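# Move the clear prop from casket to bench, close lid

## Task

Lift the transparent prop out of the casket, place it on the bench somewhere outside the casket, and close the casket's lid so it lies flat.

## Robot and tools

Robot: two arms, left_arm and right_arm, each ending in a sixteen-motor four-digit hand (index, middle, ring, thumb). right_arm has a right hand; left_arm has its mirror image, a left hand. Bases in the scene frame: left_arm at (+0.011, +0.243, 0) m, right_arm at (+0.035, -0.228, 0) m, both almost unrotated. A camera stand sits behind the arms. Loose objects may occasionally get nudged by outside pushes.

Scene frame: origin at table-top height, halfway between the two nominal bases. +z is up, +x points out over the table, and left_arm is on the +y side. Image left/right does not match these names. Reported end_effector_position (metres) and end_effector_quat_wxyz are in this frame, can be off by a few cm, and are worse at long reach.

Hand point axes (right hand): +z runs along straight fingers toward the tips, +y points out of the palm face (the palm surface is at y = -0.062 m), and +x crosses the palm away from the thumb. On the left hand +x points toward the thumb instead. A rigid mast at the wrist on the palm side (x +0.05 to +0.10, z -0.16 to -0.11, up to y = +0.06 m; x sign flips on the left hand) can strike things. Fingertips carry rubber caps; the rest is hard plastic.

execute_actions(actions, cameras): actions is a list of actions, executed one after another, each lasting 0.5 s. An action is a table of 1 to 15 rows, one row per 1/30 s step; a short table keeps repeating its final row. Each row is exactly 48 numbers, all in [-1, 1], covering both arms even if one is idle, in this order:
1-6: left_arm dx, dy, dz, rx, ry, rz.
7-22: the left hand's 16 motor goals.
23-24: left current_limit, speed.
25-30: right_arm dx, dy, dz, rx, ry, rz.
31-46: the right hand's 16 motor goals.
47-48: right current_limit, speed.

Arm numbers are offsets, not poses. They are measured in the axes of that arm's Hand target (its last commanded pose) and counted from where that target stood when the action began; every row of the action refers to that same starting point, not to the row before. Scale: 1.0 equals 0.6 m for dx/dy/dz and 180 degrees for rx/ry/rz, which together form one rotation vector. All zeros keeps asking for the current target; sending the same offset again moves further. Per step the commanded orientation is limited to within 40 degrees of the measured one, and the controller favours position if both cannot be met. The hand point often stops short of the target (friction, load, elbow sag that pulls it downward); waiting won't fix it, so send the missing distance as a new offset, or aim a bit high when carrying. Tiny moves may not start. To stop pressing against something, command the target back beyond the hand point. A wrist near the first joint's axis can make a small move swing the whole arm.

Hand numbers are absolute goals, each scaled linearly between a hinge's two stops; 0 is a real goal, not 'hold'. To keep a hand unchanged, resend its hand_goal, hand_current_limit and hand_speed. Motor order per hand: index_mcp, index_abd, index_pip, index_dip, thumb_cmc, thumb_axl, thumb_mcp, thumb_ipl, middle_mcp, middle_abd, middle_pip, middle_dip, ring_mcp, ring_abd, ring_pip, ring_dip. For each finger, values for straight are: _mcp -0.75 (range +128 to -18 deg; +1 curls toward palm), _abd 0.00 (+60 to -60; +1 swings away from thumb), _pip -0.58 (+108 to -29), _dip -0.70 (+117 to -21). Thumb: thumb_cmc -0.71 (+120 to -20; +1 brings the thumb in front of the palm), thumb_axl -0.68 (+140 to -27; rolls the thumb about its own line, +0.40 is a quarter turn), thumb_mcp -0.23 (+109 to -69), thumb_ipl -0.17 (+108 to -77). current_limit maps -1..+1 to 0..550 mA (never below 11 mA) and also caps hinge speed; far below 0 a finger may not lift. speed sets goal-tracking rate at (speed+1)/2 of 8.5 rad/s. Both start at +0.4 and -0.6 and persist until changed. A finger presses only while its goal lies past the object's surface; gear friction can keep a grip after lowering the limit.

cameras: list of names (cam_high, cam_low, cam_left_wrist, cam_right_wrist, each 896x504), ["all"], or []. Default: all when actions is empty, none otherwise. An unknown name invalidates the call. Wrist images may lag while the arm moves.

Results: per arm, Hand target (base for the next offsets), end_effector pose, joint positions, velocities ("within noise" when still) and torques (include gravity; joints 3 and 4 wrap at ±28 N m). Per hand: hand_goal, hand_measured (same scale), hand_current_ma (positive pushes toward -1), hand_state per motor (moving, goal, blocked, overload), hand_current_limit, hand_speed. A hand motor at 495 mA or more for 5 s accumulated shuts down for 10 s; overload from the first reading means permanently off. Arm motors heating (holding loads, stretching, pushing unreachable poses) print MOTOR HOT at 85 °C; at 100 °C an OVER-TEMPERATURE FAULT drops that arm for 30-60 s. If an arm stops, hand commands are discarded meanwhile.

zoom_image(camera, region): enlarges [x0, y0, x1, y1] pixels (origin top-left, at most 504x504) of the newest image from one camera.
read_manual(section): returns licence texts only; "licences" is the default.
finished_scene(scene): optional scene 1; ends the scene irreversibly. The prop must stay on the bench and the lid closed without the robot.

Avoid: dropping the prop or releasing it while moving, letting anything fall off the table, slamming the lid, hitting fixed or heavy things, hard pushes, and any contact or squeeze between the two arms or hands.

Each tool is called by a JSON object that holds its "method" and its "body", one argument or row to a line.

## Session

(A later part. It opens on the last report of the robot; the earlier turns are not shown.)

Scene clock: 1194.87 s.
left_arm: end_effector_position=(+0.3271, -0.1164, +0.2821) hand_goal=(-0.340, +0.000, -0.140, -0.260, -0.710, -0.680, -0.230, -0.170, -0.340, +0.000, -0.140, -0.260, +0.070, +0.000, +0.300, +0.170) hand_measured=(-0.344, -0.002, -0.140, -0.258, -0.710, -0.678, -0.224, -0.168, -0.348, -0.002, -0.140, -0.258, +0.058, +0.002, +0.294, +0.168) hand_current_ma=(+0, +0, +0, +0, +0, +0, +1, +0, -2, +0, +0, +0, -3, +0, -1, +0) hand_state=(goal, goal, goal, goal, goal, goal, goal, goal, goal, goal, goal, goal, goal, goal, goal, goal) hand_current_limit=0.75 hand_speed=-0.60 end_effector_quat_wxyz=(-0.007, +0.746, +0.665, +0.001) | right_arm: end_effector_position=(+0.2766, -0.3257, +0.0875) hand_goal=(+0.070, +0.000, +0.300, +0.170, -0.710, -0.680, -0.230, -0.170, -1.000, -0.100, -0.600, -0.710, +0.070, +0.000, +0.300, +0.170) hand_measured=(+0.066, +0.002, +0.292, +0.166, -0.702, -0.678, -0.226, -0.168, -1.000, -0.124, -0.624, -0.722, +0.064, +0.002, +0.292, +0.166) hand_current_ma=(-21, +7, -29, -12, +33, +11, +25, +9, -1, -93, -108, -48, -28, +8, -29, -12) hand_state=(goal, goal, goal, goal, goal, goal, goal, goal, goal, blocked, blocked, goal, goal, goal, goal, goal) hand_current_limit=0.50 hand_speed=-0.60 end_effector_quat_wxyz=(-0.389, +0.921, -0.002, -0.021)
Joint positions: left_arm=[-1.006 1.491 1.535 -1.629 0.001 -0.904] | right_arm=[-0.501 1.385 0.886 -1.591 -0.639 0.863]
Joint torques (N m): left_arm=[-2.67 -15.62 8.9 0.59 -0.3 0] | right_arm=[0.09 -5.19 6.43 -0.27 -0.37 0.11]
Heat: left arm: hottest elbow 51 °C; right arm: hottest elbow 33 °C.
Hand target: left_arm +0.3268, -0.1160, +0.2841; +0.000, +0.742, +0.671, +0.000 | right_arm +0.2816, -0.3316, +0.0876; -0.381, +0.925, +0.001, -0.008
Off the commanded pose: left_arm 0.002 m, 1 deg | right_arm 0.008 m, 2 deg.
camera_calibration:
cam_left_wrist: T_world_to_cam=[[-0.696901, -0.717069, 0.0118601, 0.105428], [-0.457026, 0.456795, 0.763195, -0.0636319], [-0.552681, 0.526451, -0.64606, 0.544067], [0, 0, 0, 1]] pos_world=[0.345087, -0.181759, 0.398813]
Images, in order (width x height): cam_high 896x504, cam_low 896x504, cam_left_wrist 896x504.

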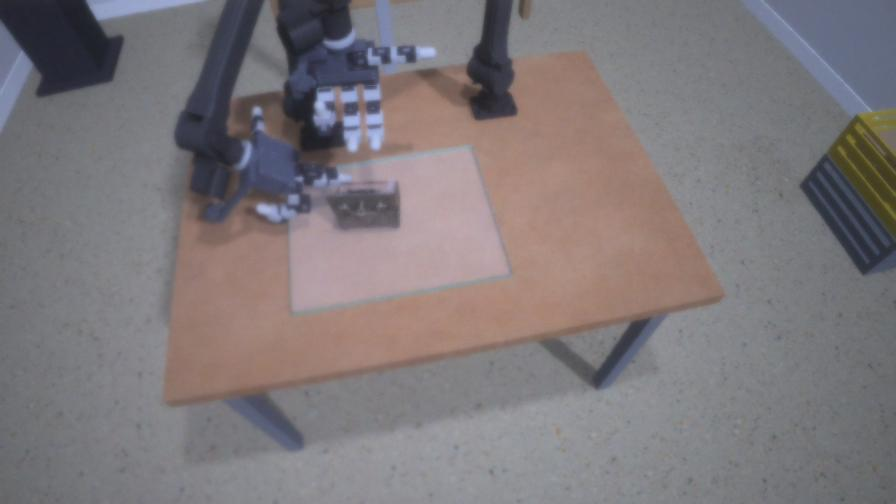

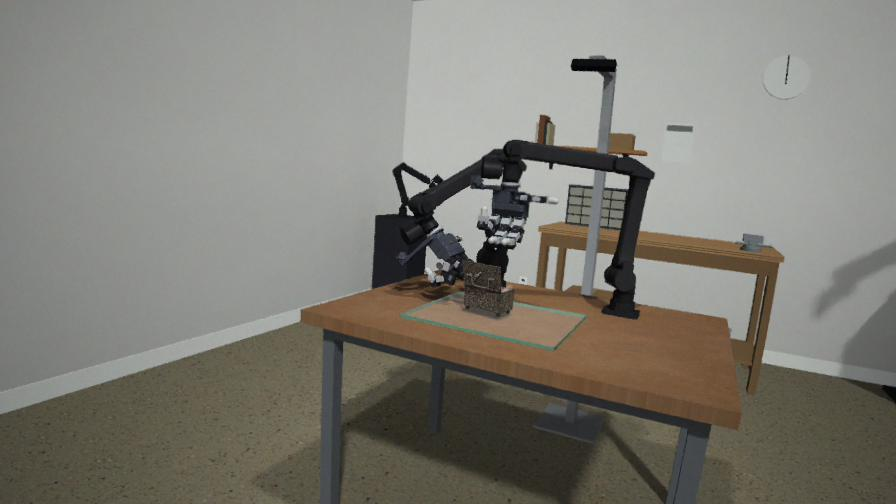

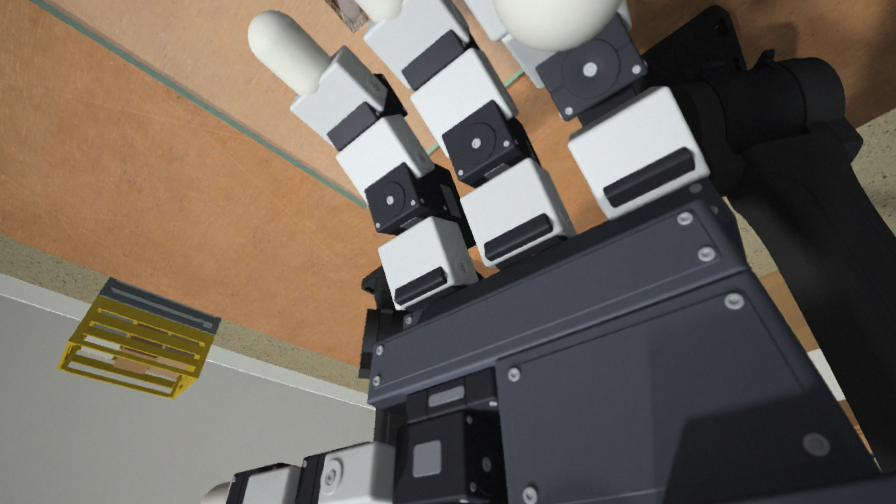

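{"method": "execute_actions", "body": {
  "actions": [
    [[0.0,0.0,0,0,0,0,-1,0,-1,-1,-0.71,-0.68,-0.23,-0.17,-1,0,-1,-1,0.07,0,0.3,0.17,0.75,-0.6,0,0,0,0,0,0,0.07,0,0.3,0.17,-0.71,-0.68,-0.23,-0.17,-1,-0.1,-0.6,-0.71,0.07,0,0.3,0.17,0.5,-0.6]],
    [[0.0,0.14,0,0,0,0,-1,0,-1,-1,-0.71,-0.68,-0.23,-0.17,-1,0,-1,-1,-1,0,-1,-1,0.75,-0.6,0,0,0,0,0,0,0.07,0,0.3,0.17,-0.71,-0.68,-0.23,-0.17,-1,-0.1,-0.6,-0.71,0.07,0,0.3,0.17,0.5,-0.6]],
    [[0.0,0.05,0,0,0,0,-1,0,-1,-1,-0.71,-0.68,-0.23,-0.17,-1,0,-1,-1,-1,0,-1,-1,0.75,-0.6,0,0,0,0,0,0,0.07,0,0.3,0.17,-0.71,-0.68,-0.23,-0.17,-1,-0.1,-0.6,-0.71,0.07,0,0.3,0.17,0.5,-0.6]]
  ],
  "cameras": ["cam_left_wrist"]
}}

{"method": "zoom_image", "body": {
  "camera": "cam_left_wrist",
  "region": [340, 0, 700, 240]
}}

Scene clock: 1199.40 s.
left_arm: end_effector_position=(+0.4280, -0.1222, +0.2630) hand_goal=(-1.000, +0.000, -1.000, -1.000, -0.710, -0.680, -0.230, -0.170, -1.000, +0.000, -1.000, -1.000, -1.000, +0.000, -1.000, -1.000) hand_measured=(-0.992, -0.002, -0.994, -0.996, -0.710, -0.678, -0.224, -0.168, -0.992, -0.002, -0.992, -0.996, -0.988, -0.004, -0.992, -0.996) hand_current_ma=(+1, +0, +1, +0, +0, +0, +1, +0, +1, +0, +1, +0, +3, +0, +1, +0) hand_state=(goal, goal, goal, goal, goal, goal, goal, goal, goal, goal, goal, goal, goal, goal, goal, goal) hand_current_limit=0.75 hand_speed=-0.60 end_effector_quat_wxyz=(-0.020, +0.741, +0.671, +0.002) | right_arm: end_effector_position=(+0.2766, -0.3258, +0.0874) hand_goal=(+0.070, +0.000, +0.300, +0.170, -0.710, -0.680, -0.230, -0.170, -1.000, -0.100, -0.600, -0.710, +0.070, +0.000, +0.300, +0.170) hand_measured=(+0.066, +0.002, +0.292, +0.166, -0.702, -0.678, -0.226, -0.168, -1.000, -0.128, -0.622, -0.720, +0.064, +0.002, +0.292, +0.166) hand_current_ma=(-21, +7, -29, -12, +33, +11, +25, +9, -1, -103, -96, -46, -28, +8, -29, -12) hand_state=(goal, goal, goal, goal, goal, goal, goal, goal, goal, blocked, blocked, goal, goal, goal, goal, goal) hand_current_limit=0.50 hand_speed=-0.60 end_effector_quat_wxyz=(-0.388, +0.921, -0.002, -0.021)
Joint positions: left_arm=[-0.844 1.683 1.716 -1.645 -0.003 -0.758] | right_arm=[-0.501 1.385 0.886 -1.591 -0.639 0.863]
Joint torques (N m): left_arm=[-0.85 -17.79 13.59 -0.49 0.05 0.31] | right_arm=[0.26 -5.19 6.42 -0.27 -0.39 0.1]
Heat: left arm: hottest elbow 51 °C; right arm: hottest elbow 33 °C.
Hand target: left_arm +0.4402, -0.1274, +0.2841; +0.000, +0.742, +0.671, +0.000 | right_arm +0.2816, -0.3316, +0.0876; -0.381, +0.925, +0.001, -0.008
Off the commanded pose: left_arm 0.025 m, 2 deg | right_arm 0.008 m, 2 deg.
camera_calibration:
cam_left_wrist: T_world_to_cam=[[-0.684675, -0.728818, 0.00672344, 0.166487], [-0.452707, 0.43248, 0.779755, -0.00943819], [-0.571207, 0.530835, -0.626049, 0.593729], [0, 0, 0, 1]] pos_world=[0.448858, -0.189751, 0.377943]
Images, in order (width x height): cam_left_wrist 896x504.

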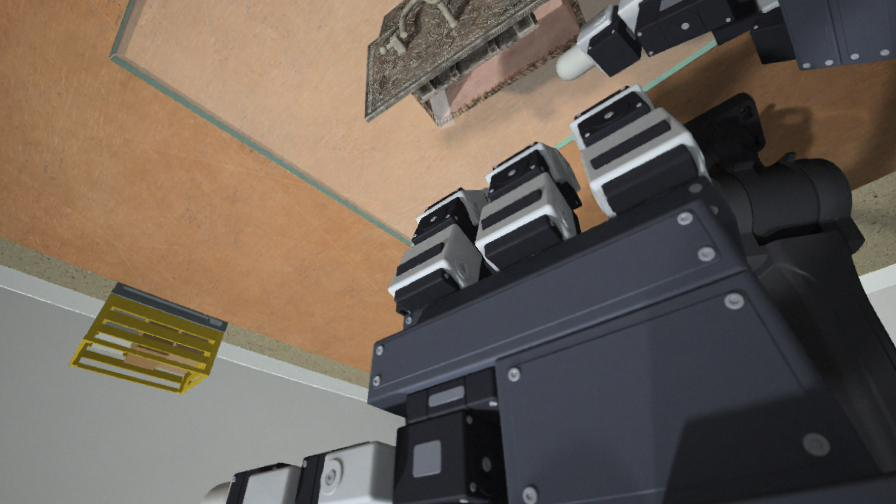

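Scaled by 1.400 from the camera's 896x504 image, which has a finer 1280x720 frame.

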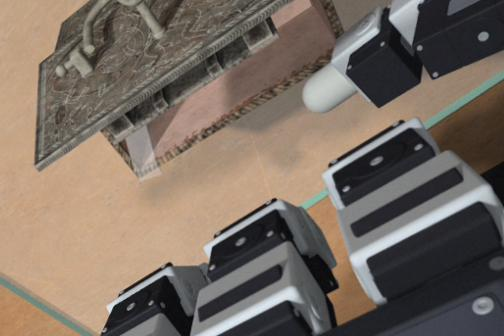

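{"method": "execute_actions", "body": {
  "actions": [
    [[0,0,0,0,0,0,-1,0,-1,-1,-0.71,-0.68,-0.23,-0.17,-1,0,-1,-1,-1,0,-1,-1,0.75,-0.6,0,-0.035,-0.035,0,0,0,0.07,0,0.3,0.17,-0.71,-0.68,-0.23,-0.17,-1,0,-0.58,-0.7,0.07,0,0.3,0.17,0.5,-0.6]],
    [[0,0,0,0,0,0,-1,0,-1,-1,-0.71,-0.68,-0.23,-0.17,-1,0,-1,-1,-1,0,-1,-1,0.75,-0.6,0.04,0,0,0,0,0,0.07,0,0.3,0.17,-0.71,-0.68,-0.23,-0.17,-1,0,-0.58,-0.7,0.07,0,0.3,0.17,0.5,-0.6]]
  ],
  "cameras": ["cam_left_wrist"]
}}

{"method": "zoom_image", "body": {
  "camera": "cam_left_wrist",
  "region": [340, 0, 700, 240]
}}

Scene clock: 1205.40 s.
left_arm: end_effector_position=(+0.4280, -0.1223, +0.2630) hand_goal=(-1.000, +0.000, -1.000, -1.000, -0.710, -0.680, -0.230, -0.170, -1.000, +0.000, -1.000, -1.000, -1.000, +0.000, -1.000, -1.000) hand_measured=(-0.992, -0.002, -0.994, -0.996, -0.710, -0.678, -0.224, -0.168, -0.992, -0.002, -0.992, -0.996, -0.988, -0.004, -0.992, -0.996) hand_current_ma=(+1, +0, +1, +0, +0, +0, +1, +0, +1, +0, +1, +0, +3, +0, +1, +0) hand_state=(goal, goal, goal, goal, goal, goal, goal, goal, goal, goal, goal, goal, goal, goal, goal, goal) hand_current_limit=0.75 hand_speed=-0.60 end_effector_quat_wxyz=(-0.020, +0.741, +0.671, +0.002) | right_arm: end_effector_position=(+0.2842, -0.3226, +0.1050) hand_goal=(+0.070, +0.000, +0.300, +0.170, -0.710, -0.680, -0.230, -0.170, -1.000, +0.000, -0.580, -0.700, +0.070, +0.000, +0.300, +0.170) hand_measured=(+0.066, +0.002, +0.292, +0.166, -0.702, -0.678, -0.226, -0.168, -0.992, -0.004, -0.580, -0.702, +0.064, +0.002, +0.292, +0.166) hand_current_ma=(-21, +7, -29, -12, +33, +11, +25, +9, +36, -11, -1, -9, -28, +8, -29, -12) hand_state=(goal, goal, goal, goal, goal, goal, goal, goal, goal, goal, goal, goal, goal, goal, goal, goal) hand_current_limit=0.50 hand_speed=-0.60 end_effector_quat_wxyz=(-0.392, +0.920, -0.005, -0.026)
Joint positions: left_arm=[-0.844 1.683 1.716 -1.645 -0.003 -0.758] | right_arm=[-0.481 1.382 0.932 -1.64 -0.65 0.885]
Joint torques (N m): left_arm=[-0.91 -17.96 13.61 -0.5 0.04 0.29] | right_arm=[1.38 -4.31 10.56 -0.69 -0.73 0.32]
Heat: left arm: hottest elbow 51 °C; right arm: hottest elbow 34 °C.
Hand target: left_arm +0.4402, -0.1274, +0.2841; +0.000, +0.742, +0.671, +0.000 | right_arm +0.3060, -0.3313, +0.1170; -0.381, +0.925, +0.001, -0.008
Off the commanded pose: left_arm 0.025 m, 2 deg | right_arm 0.026 m, 3 deg.
camera_calibration:
cam_left_wrist: T_world_to_cam=[[-0.684933, -0.728575, 0.00671055, 0.166654], [-0.452564, 0.432636, 0.779751, -0.00947111], [-0.571011, 0.53104, -0.626054, 0.593682], [0, 0, 0, 1]] pos_world=[0.448859, -0.189752, 0.377943]
Images, in order (width x height): cam_left_wrist 896x504.

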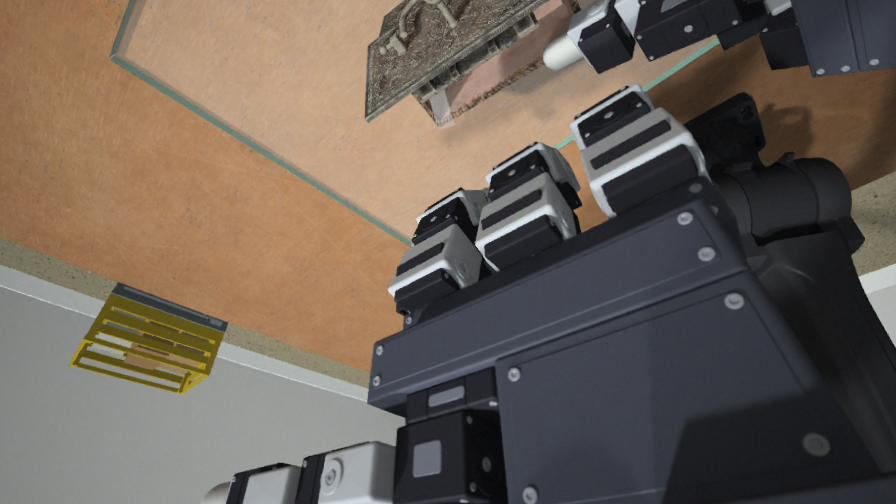

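Scaled by 1.400 from the camera's 896x504 image, which has a finer 1280x720 frame.

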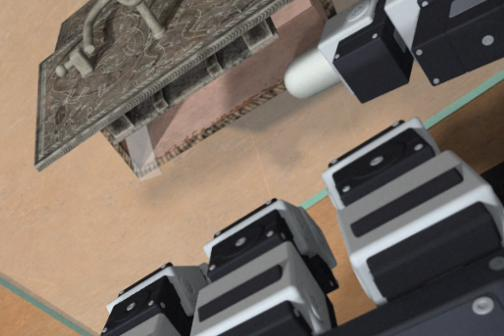

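{"method": "execute_actions", "body": {
  "actions": [
    [[0,0,0,0,0,0,-1,0,-1,-1,-0.71,-0.68,-0.23,-0.17,-1,0,-1,-1,-1,0,-1,-1,0.75,-0.6,0.022,0,0,0,0,0,0.07,0,0.3,0.17,-0.71,-0.68,-0.23,-0.17,-1,0,-0.58,-0.7,0.07,0,0.3,0.17,0.5,-0.6]],
    [[0,0,0,0,0,0,-1,0,-1,-1,-0.71,-0.68,-0.23,-0.17,-1,0,-1,-1,-1,0,-1,-1,0.75,-0.6,-0.015,0.025,0.025,0,0,0,0.07,0,0.3,0.17,-0.71,-0.68,-0.23,-0.17,-1,0,-0.58,-0.7,0.07,0,0.3,0.17,0.5,-0.6]],
    [[0,0,0,0,0,0,-1,0,-1,-1,-0.71,-0.68,-0.23,-0.17,-1,0,-1,-1,-1,0,-1,-1,0.75,-0.6,0,0.015,0.015,0,0,0,0.07,0,0.3,0.17,-0.71,-0.68,-0.23,-0.17,-1,0,-0.58,-0.7,0.07,0,0.3,0.17,0.5,-0.6]]
  ],
  "cameras": ["cam_left_wrist"]
}}

{"method": "zoom_image", "body": {
  "camera": "cam_left_wrist",
  "region": [340, 0, 700, 240]
}}

Scene clock: 1210.00 s.
left_arm: end_effector_position=(+0.4280, -0.1223, +0.2630) hand_goal=(-1.000, +0.000, -1.000, -1.000, -0.710, -0.680, -0.230, -0.170, -1.000, +0.000, -1.000, -1.000, -1.000, +0.000, -1.000, -1.000) hand_measured=(-0.992, -0.002, -0.994, -0.996, -0.710, -0.678, -0.224, -0.168, -0.992, -0.002, -0.992, -0.996, -0.988, -0.004, -0.992, -0.996) hand_current_ma=(+1, +0, +1, +0, +0, +0, +1, +0, +1, +0, +1, +0, +3, +0, +1, +0) hand_state=(goal, goal, goal, goal, goal, goal, goal, goal, goal, goal, goal, goal, goal, goal, goal, goal) hand_current_limit=0.75 hand_speed=-0.60 end_effector_quat_wxyz=(-0.020, +0.741, +0.671, +0.002) | right_arm: end_effector_position=(+0.3103, -0.3275, +0.0891) hand_goal=(+0.070, +0.000, +0.300, +0.170, -0.710, -0.680, -0.230, -0.170, -1.000, +0.000, -0.580, -0.700, +0.070, +0.000, +0.300, +0.170) hand_measured=(+0.066, +0.002, +0.292, +0.166, -0.702, -0.678, -0.226, -0.168, -1.000, +0.000, -0.594, -0.704, +0.064, +0.002, +0.292, +0.166) hand_current_ma=(-21, +7, -29, -12, +33, +11, +25, +9, -1, +3, -59, -13, -28, +8, -29, -12) hand_state=(goal, goal, goal, goal, goal, goal, goal, goal, goal, goal, goal, goal, goal, goal, goal, goal) hand_current_limit=0.50 hand_speed=-0.60 end_effector_quat_wxyz=(-0.382, +0.924, +0.006, -0.007)
Joint positions: left_arm=[-0.844 1.683 1.716 -1.645 -0.003 -0.758] | right_arm=[-0.457 1.429 0.947 -1.548 -0.661 0.904]
Joint torques (N m): left_arm=[-0.73 -17.96 13.64 -0.53 0.04 0.29] | right_arm=[0.03 -4.25 6 -0.34 -0.32 0.17]
Heat: left arm: hottest elbow 52 °C; right arm: hottest elbow 34 °C.
Hand target: left_arm +0.4402, -0.1274, +0.2841; +0.000, +0.742, +0.671, +0.000 | right_arm +0.3097, -0.3313, +0.0830; -0.381, +0.925, +0.001, -0.008
Off the commanded pose: left_arm 0.025 m, 2 deg | right_arm 0.007 m, 1 deg.
camera_calibration:
cam_left_wrist: T_world_to_cam=[[-0.684933, -0.728575, 0.00671055, 0.166654], [-0.452564, 0.432636, 0.779751, -0.00947111], [-0.571011, 0.53104, -0.626054, 0.593682], [0, 0, 0, 1]] pos_world=[0.448859, -0.189752, 0.377943]
Images, in order (width x height): cam_left_wrist 896x504.

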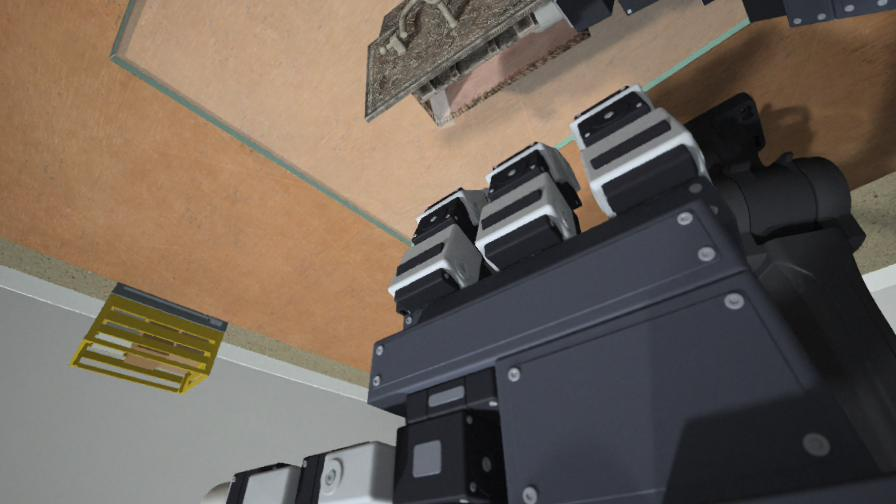

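Scaled by 1.400 from the camera's 896x504 image, which has a finer 1280x720 frame.

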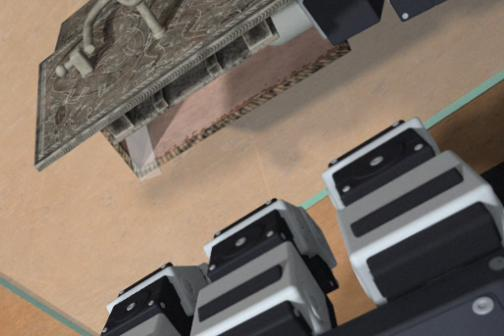

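{"method": "execute_actions", "body": {
  "actions": [
    [[0,0,0,0,0,0,-1,0,-1,-1,-0.71,-0.68,-0.23,-0.17,-1,0,-1,-1,-1,0,-1,-1,0.75,-0.6,-0.012,-0.008,-0.008,0,0,0,0.07,0,0.3,0.17,-0.71,-0.68,-0.23,-0.17,-1,0,-0.58,-0.7,0.07,0,0.3,0.17,0.5,-0.6]],
    [[0,0,0,0,0,0,-1,0,-1,-1,-0.71,-0.68,-0.23,-0.17,-1,0,-1,-1,-1,0,-1,-1,0.75,-0.6,-0.02,0.022,0.022,0,0,0,0.07,0,0.3,0.17,-0.71,-0.68,-0.23,-0.17,-1,0,-0.58,-0.7,0.07,0,0.3,0.17,0.5,-0.6]]
  ],
  "cameras": ["cam_left_wrist"]
}}

{"method": "zoom_image", "body": {
  "camera": "cam_left_wrist",
  "region": [340, 0, 700, 240]
}}

Scene clock: 1214.93 s.
left_arm: end_effector_position=(+0.4280, -0.1223, +0.2630) hand_goal=(-1.000, +0.000, -1.000, -1.000, -0.710, -0.680, -0.230, -0.170, -1.000, +0.000, -1.000, -1.000, -1.000, +0.000, -1.000, -1.000) hand_measured=(-0.992, -0.002, -0.994, -0.996, -0.710, -0.678, -0.224, -0.168, -0.992, -0.002, -0.992, -0.996, -0.988, -0.004, -0.992, -0.996) hand_current_ma=(+1, +0, +1, +0, +0, +0, +1, +0, +1, +0, +1, +0, +3, +0, +1, +0) hand_state=(goal, goal, goal, goal, goal, goal, goal, goal, goal, goal, goal, goal, goal, goal, goal, goal) hand_current_limit=0.75 hand_speed=-0.60 end_effector_quat_wxyz=(-0.020, +0.741, +0.671, +0.002) | right_arm: end_effector_position=(+0.2950, -0.3232, +0.0775) hand_goal=(+0.070, +0.000, +0.300, +0.170, -0.710, -0.680, -0.230, -0.170, -1.000, +0.000, -0.580, -0.700, +0.070, +0.000, +0.300, +0.170) hand_measured=(+0.066, +0.002, +0.292, +0.166, -0.702, -0.678, -0.226, -0.168, -1.000, +0.022, -0.632, -0.710, +0.064, +0.002, +0.292, +0.166) hand_current_ma=(-21, +7, -29, -12, +32, +11, +25, +9, -3, +85, -239, -41, -28, +8, -29, -12) hand_state=(goal, goal, goal, goal, goal, goal, goal, goal, goal, blocked, blocked, goal, goal, goal, goal, goal) hand_current_limit=0.50 hand_speed=-0.60 end_effector_quat_wxyz=(-0.393, +0.919, -0.006, -0.014)
Joint positions: left_arm=[-0.844 1.683 1.716 -1.645 -0.003 -0.758] | right_arm=[-0.475 1.429 0.903 -1.539 -0.669 0.898]
Joint torques (N m): left_arm=[-0.85 -17.85 13.63 -0.53 0.05 0.3] | right_arm=[-0.85 -5.89 4.64 -0.12 0.61 -0.11]
Heat: left arm: hottest elbow 52 °C; right arm: hottest elbow 34 °C.
Hand target: left_arm +0.4402, -0.1274, +0.2841; +0.000, +0.742, +0.671, +0.000 | right_arm +0.2904, -0.3316, +0.0713; -0.381, +0.925, +0.001, -0.008
Off the commanded pose: left_arm 0.025 m, 2 deg | right_arm 0.011 m, 2 deg.
camera_calibration:
cam_left_wrist: T_world_to_cam=[[-0.684933, -0.728575, 0.00671055, 0.166654], [-0.452564, 0.432636, 0.779751, -0.00947111], [-0.571011, 0.53104, -0.626054, 0.593682], [0, 0, 0, 1]] pos_world=[0.448859, -0.189752, 0.377943]
Images, in order (width x height): cam_left_wrist 896x504.

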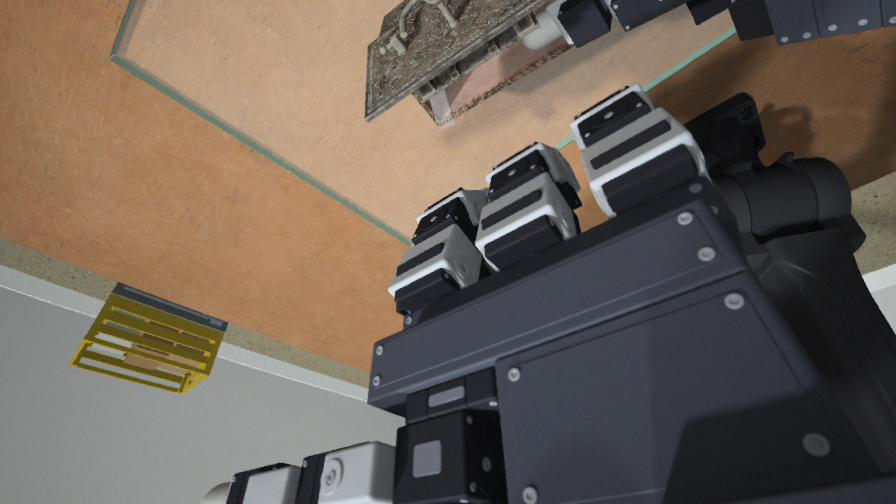

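Scaled by 1.400 from the camera's 896x504 image, which has a finer 1280x720 frame.

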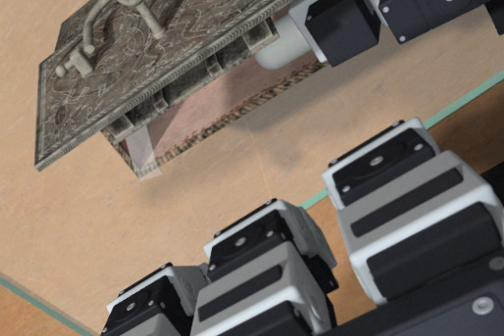

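{"method": "zoom_image", "body": {
  "camera": "cam_left_wrist",
  "region": [400, 60, 500, 150]
}}

Scaled by 5.040 from the camera's 896x504 image, which has a finer 1280x720 frame.

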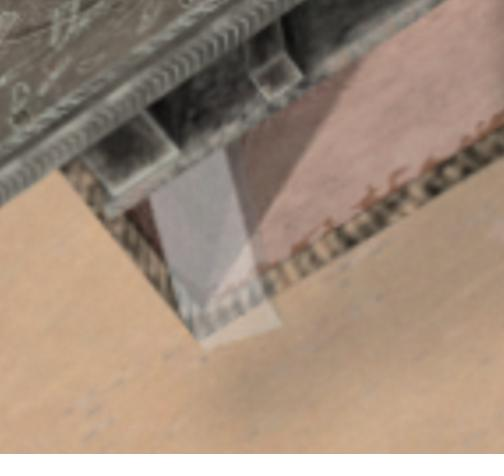

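{"method": "execute_actions", "body": {
  "actions": [
    [[0,0,0,0,0,0,-0.75,-0.05,-0.58,-0.7,-0.71,-0.68,-0.23,-0.17,-0.75,0.05,-0.58,-0.7,-1,0,-1,-1,0.75,-0.6,0,0,0,0,0,0,0.07,0,0.3,0.17,-0.71,-0.68,-0.23,-0.17,-1,0,-0.58,-0.7,0.07,0,0.3,0.17,0.5,-0.6]],
    [[0.0767,-0.0616,0.0368,0,0,0,-0.75,-0.05,-0.58,-0.7,-0.71,-0.68,-0.23,-0.17,-0.75,0.05,-0.58,-0.7,-1,0,-1,-1,0.75,-0.6,0,0,0,0,0,0,0.07,0,0.3,0.17,-0.71,-0.68,-0.23,-0.17,-1,0,-0.58,-0.7,0.07,0,0.3,0.17,0.5,-0.6]],
    [[0,0,0,0,0,0,-0.75,-0.05,-0.58,-0.7,-0.71,-0.68,-0.23,-0.17,-0.75,0.05,-0.58,-0.7,-1,0,-1,-1,0.75,-0.6,0,0,0,0,0,0,0.07,0,0.3,0.17,-0.71,-0.68,-0.23,-0.17,-1,0,-0.58,-0.7,0.07,0,0.3,0.17,0.5,-0.6]]
  ],
  "cameras": ["cam_left_wrist","cam_low","cam_high"]
}}

{"method": "zoom_image", "body": {
  "camera": "cam_low",
  "region": [440, 220, 540, 330]
}}

{"method": "zoom_image", "body": {
  "camera": "cam_high",
  "region": [320, 120, 430, 230]
}}

Scene clock: 1229.90 s.
left_arm: end_effector_position=(+0.4018, -0.0810, +0.2616) hand_goal=(-0.750, -0.050, -0.580, -0.700, -0.710, -0.680, -0.230, -0.170, -0.750, +0.050, -0.580, -0.700, -1.000, +0.000, -1.000, -1.000) hand_measured=(-0.748, -0.048, -0.582, -0.702, -0.710, -0.678, -0.224, -0.168, -0.748, +0.048, -0.582, -0.702, -0.988, -0.002, -0.994, -0.996) hand_current_ma=(+0, +0, +0, +0, +0, +0, +1, +0, +0, +0, +0, +0, +3, +0, +1, +0) hand_state=(goal, goal, goal, goal, goal, goal, goal, goal, goal, goal, goal, goal, goal, goal, goal, goal) hand_current_limit=0.75 hand_speed=-0.60 end_effector_quat_wxyz=(-0.006, +0.742, +0.671, +0.001) | right_arm: end_effector_position=(+0.2950, -0.3232, +0.0775) hand_goal=(+0.070, +0.000, +0.300, +0.170, -0.710, -0.680, -0.230, -0.170, -1.000, +0.000, -0.580, -0.700, +0.070, +0.000, +0.300, +0.170) hand_measured=(+0.066, +0.002, +0.292, +0.166, -0.702, -0.678, -0.226, -0.168, -1.000, +0.022, -0.632, -0.710, +0.064, +0.002, +0.292, +0.166) hand_current_ma=(-21, +7, -29, -12, +32, +11, +25, +9, -3, +85, -239, -41, -28, +8, -29, -12) hand_state=(goal, goal, goal, goal, goal, goal, goal, goal, goal, blocked, blocked, goal, goal, goal, goal, goal) hand_current_limit=0.50 hand_speed=-0.60 end_effector_quat_wxyz=(-0.393, +0.919, -0.006, -0.014)
Joint positions: left_arm=[-0.827 1.534 1.529 -1.578 -0.002 -0.738] | right_arm=[-0.475 1.429 0.903 -1.539 -0.669 0.898]
Joint torques (N m): left_arm=[-0.85 -15.91 8.94 0.55 -0.04 0.29] | right_arm=[-0.91 -6.01 4.63 -0.08 0.62 -0.11]
Heat: left arm: hottest elbow 53 °C; right arm: hottest elbow 33 °C.
Hand target: left_arm +0.4081, -0.0779, +0.2620; +0.000, +0.742, +0.671, +0.000 | right_arm +0.2903, -0.3316, +0.0714; -0.381, +0.925, +0.001, -0.008
Off the commanded pose: left_arm 0.007 m, 1 deg | right_arm 0.011 m, 2 deg.
camera_calibration:
cam_left_wrist: T_world_to_cam=[[-0.686964, -0.726602, 0.0113884, 0.178557], [-0.46492, 0.451494, 0.761579, -0.0268562], [-0.558507, 0.517883, -0.647972, 0.555568], [0, 0, 0, 1]] pos_world=[0.420464, -0.145854, 0.378412]
Images, in order (width x height): cam_high 896x504, cam_low 896x504, cam_left_wrist 896x504.

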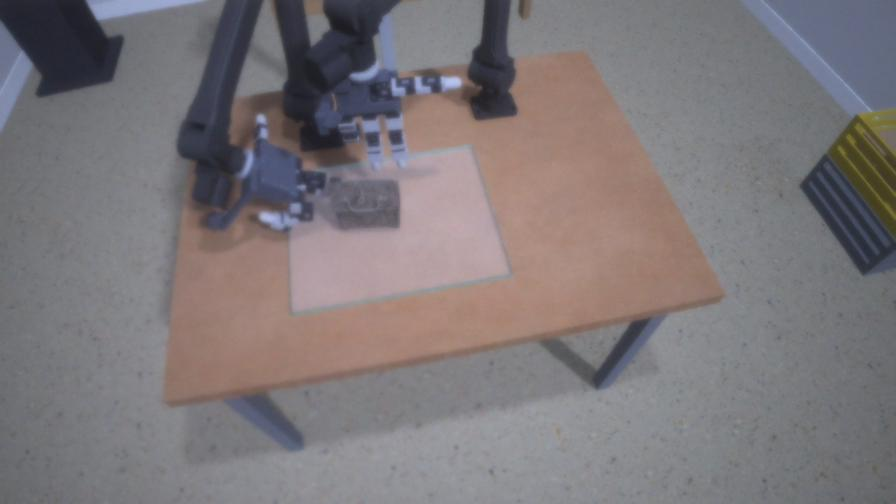

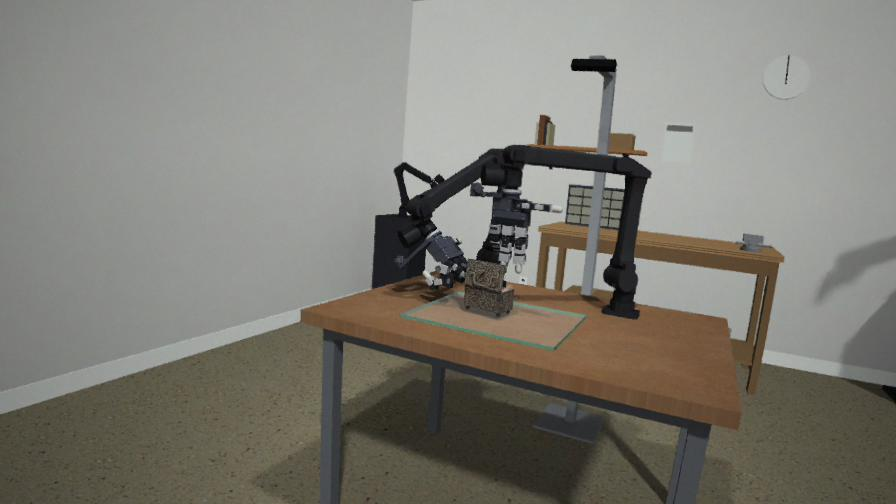

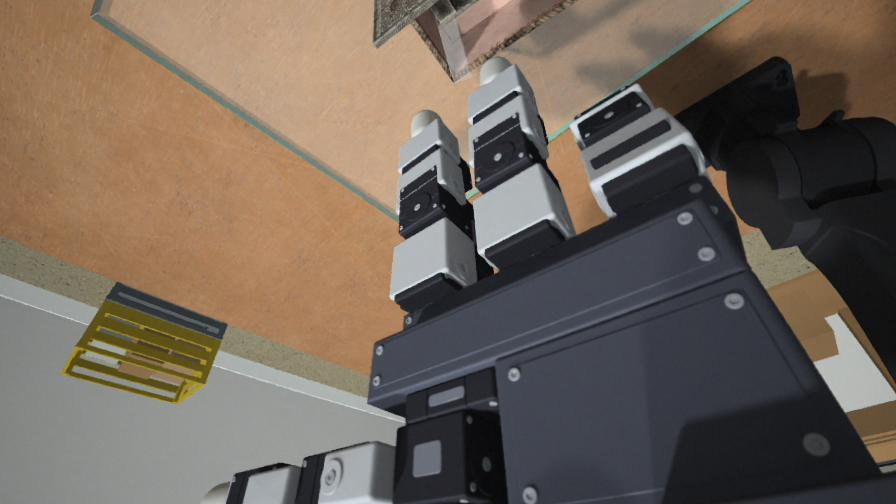

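Scaled by 4.582 from the camera's 896x504 image, which has a finer 1280x720 frame.

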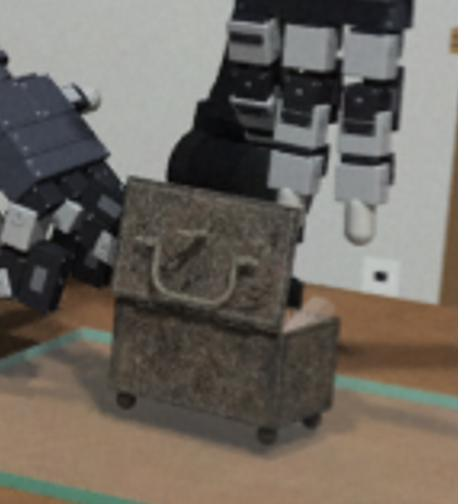

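Scaled by 4.582 from the camera's 896x504 image, which has a finer 1280x720 frame.

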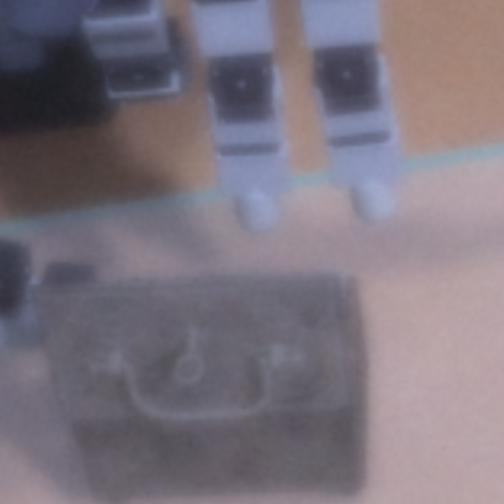

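{"method": "zoom_image", "body": {
  "camera": "cam_left_wrist",
  "region": [380, 0, 560, 150]
}}

Scaled by 2.800 from the camera's 896x504 image, which has a finer 1280x720 frame.

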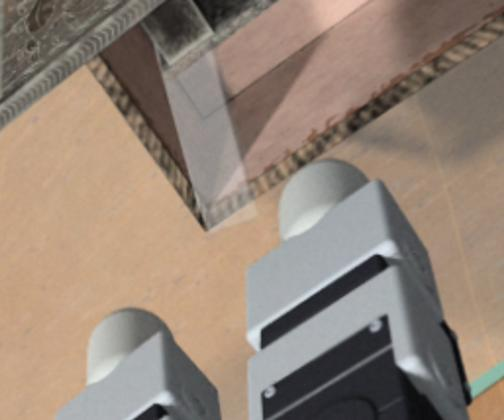

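{"method": "execute_actions", "body": {
  "actions": [
    [[-0.03,-0.15,0,0,0,0,-0.75,0,-0.58,-0.7,-0.71,-0.68,-0.23,-0.17,-0.75,0,-0.58,-0.7,0.07,0,0.3,0.17,0.75,-0.6,0,0.004,0.004,0,0,0,0.07,0,0.3,0.17,-0.71,-0.68,-0.23,-0.17,-1,0,-0.58,-0.7,0.07,0,0.3,0.17,0.6,-0.6]],
    [[0,0,0,0,0,0,-0.34,0,-0.14,-0.26,-0.71,-0.68,-0.23,-0.17,-0.34,0,-0.14,-0.26,0.07,0,0.3,0.17,0.75,-0.6,0,0,0,0,0,0,0.07,0,0.3,0.17,-0.71,-0.68,-0.23,-0.17,-1,0,-0.58,-0.7,0.07,0,0.3,0.17,0.6,-0.6]],
    [[-0.01,0,0.05,0,0,0,-0.34,0,-0.14,-0.26,-0.71,-0.68,-0.23,-0.17,-0.34,0,-0.14,-0.26,0.07,0,0.3,0.17,0.75,-0.6,0,0,0,0,0,0,0.07,0,0.3,0.17,-0.71,-0.68,-0.23,-0.17,-1,0,-0.58,-0.7,0.07,0,0.3,0.17,0.6,-0.6]]
  ],
  "cameras": ["cam_low","cam_high"]
}}

{"method": "zoom_image", "body": {
  "camera": "cam_low",
  "region": [440, 220, 540, 330]
}}

{"method": "zoom_image", "body": {
  "camera": "cam_high",
  "region": [320, 120, 430, 230]
}}

Scene clock: 1244.33 s.
left_arm: end_effector_position=(+0.3165, -0.0891, +0.2344) hand_goal=(-0.340, +0.000, -0.140, -0.260, -0.710, -0.680, -0.230, -0.170, -0.340, +0.000, -0.140, -0.260, +0.070, +0.000, +0.300, +0.170) hand_measured=(-0.350, -0.002, -0.146, -0.264, -0.710, -0.678, -0.224, -0.168, -0.350, +0.002, -0.148, -0.264, +0.052, -0.002, +0.294, +0.166) hand_current_ma=(-2, +0, -1, +0, +0, +0, +1, +0, -2, +0, -1, +0, -7, +0, -1, +0) hand_state=(goal, goal, goal, goal, goal, goal, goal, goal, goal, goal, goal, goal, goal, goal, goal, goal) hand_current_limit=0.75 hand_speed=-0.60 end_effector_quat_wxyz=(-0.003, +0.745, +0.667, +0.000) | right_arm: end_effector_position=(+0.2954, -0.3236, +0.0768) hand_goal=(+0.070, +0.000, +0.300, +0.170, -0.710, -0.680, -0.230, -0.170, -1.000, +0.000, -0.580, -0.700, +0.070, +0.000, +0.300, +0.170) hand_measured=(+0.066, +0.002, +0.292, +0.166, -0.702, -0.678, -0.226, -0.168, -1.000, +0.022, -0.638, -0.710, +0.064, +0.002, +0.292, +0.166) hand_current_ma=(-21, +7, -29, -12, +32, +11, +25, +9, -3, +85, -264, -42, -28, +8, -29, -12) hand_state=(goal, goal, goal, goal, goal, goal, goal, goal, goal, blocked, blocked, goal, goal, goal, goal, goal) hand_current_limit=0.60 hand_speed=-0.60 end_effector_quat_wxyz=(-0.393, +0.920, -0.006, -0.012)
Joint positions: left_arm=[-0.994 1.414 1.328 -1.491 0.001 -0.897] | right_arm=[-0.477 1.429 0.901 -1.534 -0.67 0.897]
Joint torques (N m): left_arm=[-2.96 -12.98 9.21 0.65 -0.3 0] | right_arm=[-0.79 -5.54 4.37 0.13 0.66 -0.1]
Heat: left arm: hottest elbow 52 °C; right arm: hottest elbow 32 °C.
Hand target: left_arm +0.3161, -0.0927, +0.2320; +0.000, +0.742, +0.671, +0.000 | right_arm +0.2903, -0.3316, +0.0680; -0.381, +0.925, +0.001, -0.008
Off the commanded pose: left_arm 0.004 m, 1 deg | right_arm 0.013 m, 2 deg.
Images, in order (width x height): cam_high 896x504, cam_low 896x504.

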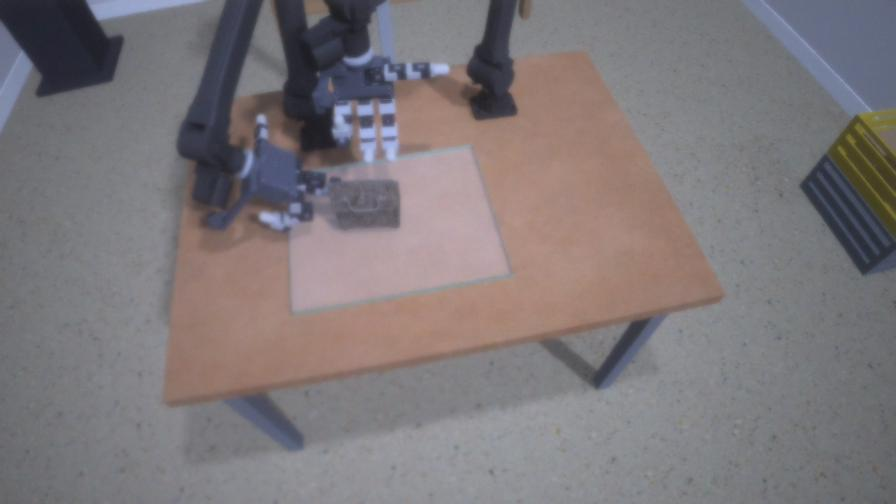

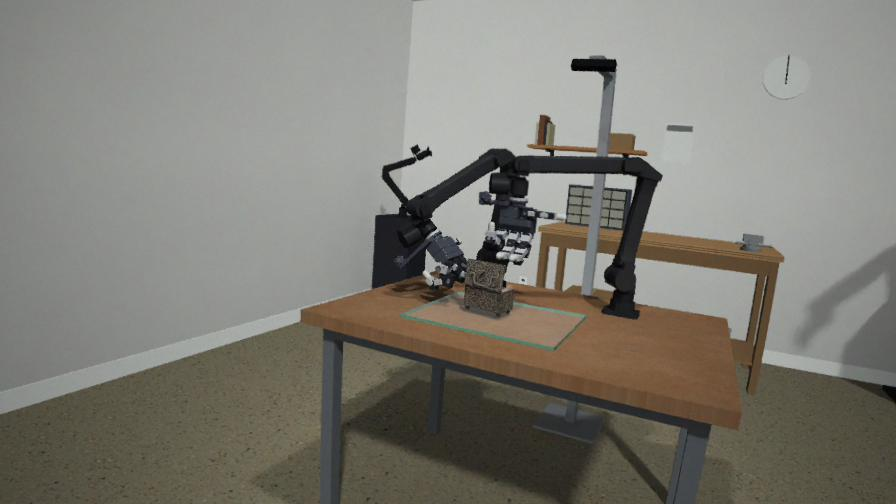

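Scaled by 4.582 from the camera's 896x504 image, which has a finer 1280x720 frame.

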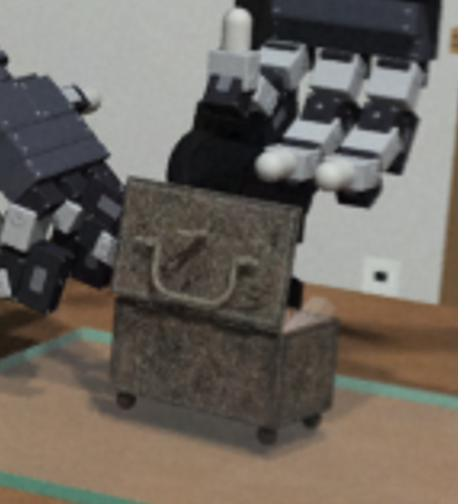

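Scaled by 4.582 from the camera's 896x504 image, which has a finer 1280x720 frame.

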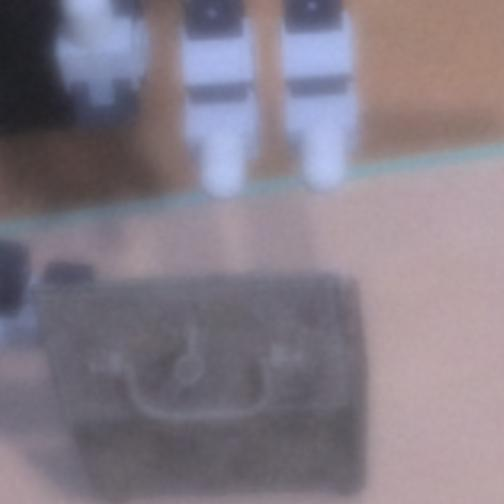

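{"method": "execute_actions", "body": {
  "actions": [
    [[-0.035,0.07,0.0,0,0,0,-0.34,0,-0.14,-0.26,-0.71,-0.68,-0.23,-0.17,-0.34,0,-0.14,-0.26,0.07,0,0.3,0.17,0.75,-0.6,0,0,0,0,0,0,0.07,0,0.3,0.17,-0.71,-0.68,-0.23,-0.17,-1,0,-0.58,-0.7,0.07,0,0.3,0.17,0.6,-0.6]],
    [[0,0.05,-0.01,0,0,0,-0.34,0,-0.14,-0.26,-0.71,-0.68,-0.23,-0.17,-0.34,0,-0.14,-0.26,0.07,0,0.3,0.17,0.75,-0.6,0,0,0,0,0,0,0.07,0,0.3,0.17,-0.71,-0.68,-0.23,-0.17,-1,0,-0.58,-0.7,0.07,0,0.3,0.17,0.6,-0.6]]
  ],
  "cameras": ["cam_low"]
}}

{"method": "zoom_image", "body": {
  "camera": "cam_low",
  "region": [440, 220, 540, 330]
}}

Scene clock: 1247.70 s.
left_arm: end_effector_position=(+0.3748, -0.1091, +0.2203) hand_goal=(-0.340, +0.000, -0.140, -0.260, -0.710, -0.680, -0.230, -0.170, -0.340, +0.000, -0.140, -0.260, +0.070, +0.000, +0.300, +0.170) hand_measured=(-0.350, -0.002, -0.146, -0.264, -0.710, -0.678, -0.224, -0.168, -0.350, +0.002, -0.144, -0.262, +0.052, -0.002, +0.294, +0.166) hand_current_ma=(-2, +0, -1, +0, +0, +0, +1, +0, -2, +0, +0, +0, -7, +0, -1, +0) hand_state=(goal, goal, goal, goal, goal, goal, goal, goal, goal, goal, goal, goal, goal, goal, goal, goal) hand_current_limit=0.75 hand_speed=-0.60 end_effector_quat_wxyz=(-0.017, +0.738, +0.674, +0.003) | right_arm: end_effector_position=(+0.2954, -0.3236, +0.0768) hand_goal=(+0.070, +0.000, +0.300, +0.170, -0.710, -0.680, -0.230, -0.170, -1.000, +0.000, -0.580, -0.700, +0.070, +0.000, +0.300, +0.170) hand_measured=(+0.066, +0.002, +0.292, +0.166, -0.702, -0.678, -0.226, -0.168, -1.000, +0.022, -0.638, -0.710, +0.064, +0.002, +0.292, +0.166) hand_current_ma=(-21, +7, -29, -12, +32, +11, +25, +9, -3, +85, -265, -42, -28, +8, -29, -12) hand_state=(goal, goal, goal, goal, goal, goal, goal, goal, goal, blocked, blocked, goal, goal, goal, goal, goal) hand_current_limit=0.60 hand_speed=-0.60 end_effector_quat_wxyz=(-0.393, +0.920, -0.006, -0.012)
Joint positions: left_arm=[-0.913 1.568 1.461 -1.498 -0.002 -0.834] | right_arm=[-0.477 1.429 0.901 -1.534 -0.67 0.897]
Joint torques (N m): left_arm=[-1.44 -15.27 13.75 -0.31 -0.17 0.28] | right_arm=[-0.79 -5.66 4.42 0.08 0.66 -0.11]
Heat: left arm: hottest elbow 52 °C; right arm: hottest elbow 32 °C.
Hand target: left_arm +0.3857, -0.1209, +0.2380; +0.000, +0.742, +0.671, +0.000 | right_arm +0.2903, -0.3316, +0.0680; -0.381, +0.925, +0.001, -0.008
Off the commanded pose: left_arm 0.024 m, 2 deg | right_arm 0.013 m, 2 deg.
Images, in order (width x height): cam_low 896x504.

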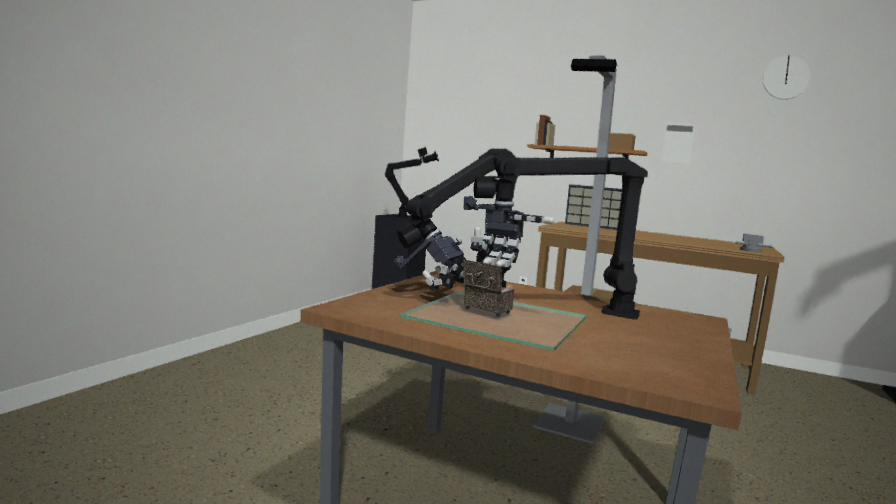

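Scaled by 4.582 from the camera's 896x504 image, which has a finer 1280x720 frame.

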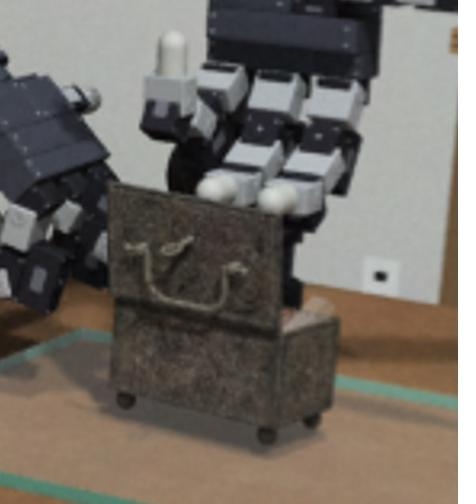

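{"method": "execute_actions", "body": {
  "actions": [
    [[0,0.04,-0.005,0,0,0,-0.34,0,-0.14,-0.26,-0.71,-0.68,-0.23,-0.17,-0.34,0,-0.14,-0.26,0.07,0,0.3,0.17,0.75,-0.6,0,0,0,0,0,0,0.07,0,0.3,0.17,-0.71,-0.68,-0.23,-0.17,-1,0,-0.58,-0.7,0.07,0,0.3,0.17,0.6,-0.6]]
  ],
  "cameras": ["cam_low"]
}}

{"method": "zoom_image", "body": {
  "camera": "cam_low",
  "region": [440, 220, 540, 330]
}}

Scene clock: 1249.80 s.
left_arm: end_effector_position=(+0.3944, -0.1165, +0.2263) hand_goal=(-0.340, +0.000, -0.140, -0.260, -0.710, -0.680, -0.230, -0.170, -0.340, +0.000, -0.140, -0.260, +0.070, +0.000, +0.300, +0.170) hand_measured=(-0.346, -0.002, -0.142, -0.262, -0.710, -0.678, -0.224, -0.168, -0.344, +0.000, -0.140, -0.258, +0.052, -0.002, +0.294, +0.166) hand_current_ma=(-1, +0, +0, +0, +0, +0, +1, +0, +0, +0, +0, +0, -7, +0, -1, +0) hand_state=(goal, goal, goal, goal, goal, goal, goal, goal, goal, goal, goal, goal, goal, goal, goal, goal) hand_current_limit=0.75 hand_speed=-0.60 end_effector_quat_wxyz=(-0.013, +0.742, +0.670, +0.002) | right_arm: end_effector_position=(+0.2954, -0.3236, +0.0768) hand_goal=(+0.070, +0.000, +0.300, +0.170, -0.710, -0.680, -0.230, -0.170, -1.000, +0.000, -0.580, -0.700, +0.070, +0.000, +0.300, +0.170) hand_measured=(+0.066, +0.002, +0.292, +0.166, -0.702, -0.678, -0.226, -0.168, -1.000, +0.022, -0.638, -0.710, +0.064, +0.002, +0.292, +0.166) hand_current_ma=(-21, +7, -29, -12, +32, +11, +25, +9, -3, +85, -265, -42, -28, +8, -29, -12) hand_state=(goal, goal, goal, goal, goal, goal, goal, goal, goal, blocked, blocked, goal, goal, goal, goal, goal) hand_current_limit=0.60 hand_speed=-0.60 end_effector_quat_wxyz=(-0.393, +0.920, -0.006, -0.012)
Joint positions: left_arm=[-0.888 1.606 1.523 -1.515 -0.002 -0.798] | right_arm=[-0.477 1.429 0.901 -1.534 -0.67 0.897]
Joint torques (N m): left_arm=[-0.73 -15.79 13.75 -0.35 -0.2 0.28] | right_arm=[-0.79 -5.6 4.42 0.09 0.66 -0.11]
Heat: left arm: hottest elbow 53 °C; right arm: hottest elbow 32 °C.
Hand target: left_arm +0.4096, -0.1233, +0.2410; +0.000, +0.742, +0.671, +0.000 | right_arm +0.2903, -0.3316, +0.0680; -0.381, +0.925, +0.001, -0.008
Off the commanded pose: left_arm 0.022 m, 2 deg | right_arm 0.013 m, 2 deg.
Images, in order (width x height): cam_low 896x504.

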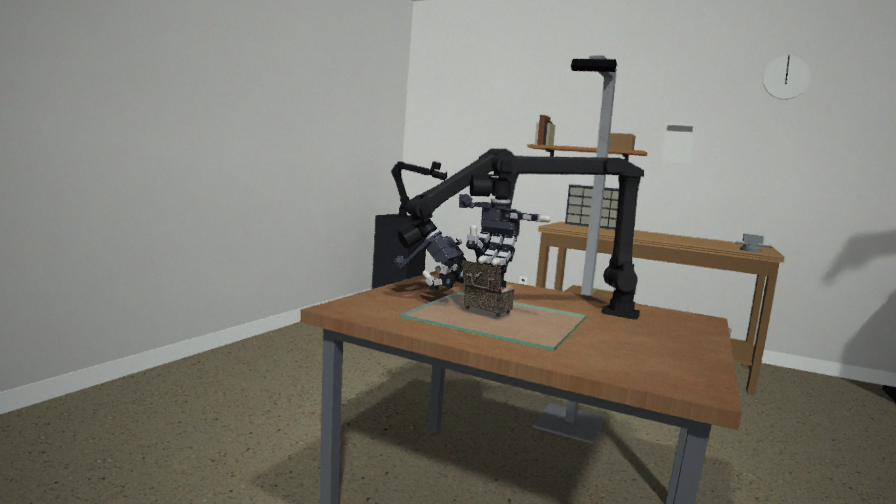

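Scaled by 4.582 from the camera's 896x504 image, which has a finer 1280x720 frame.

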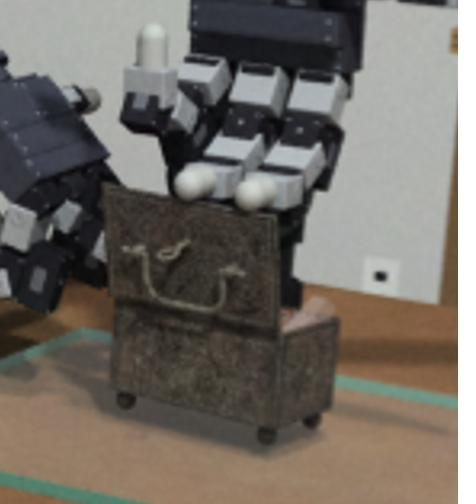

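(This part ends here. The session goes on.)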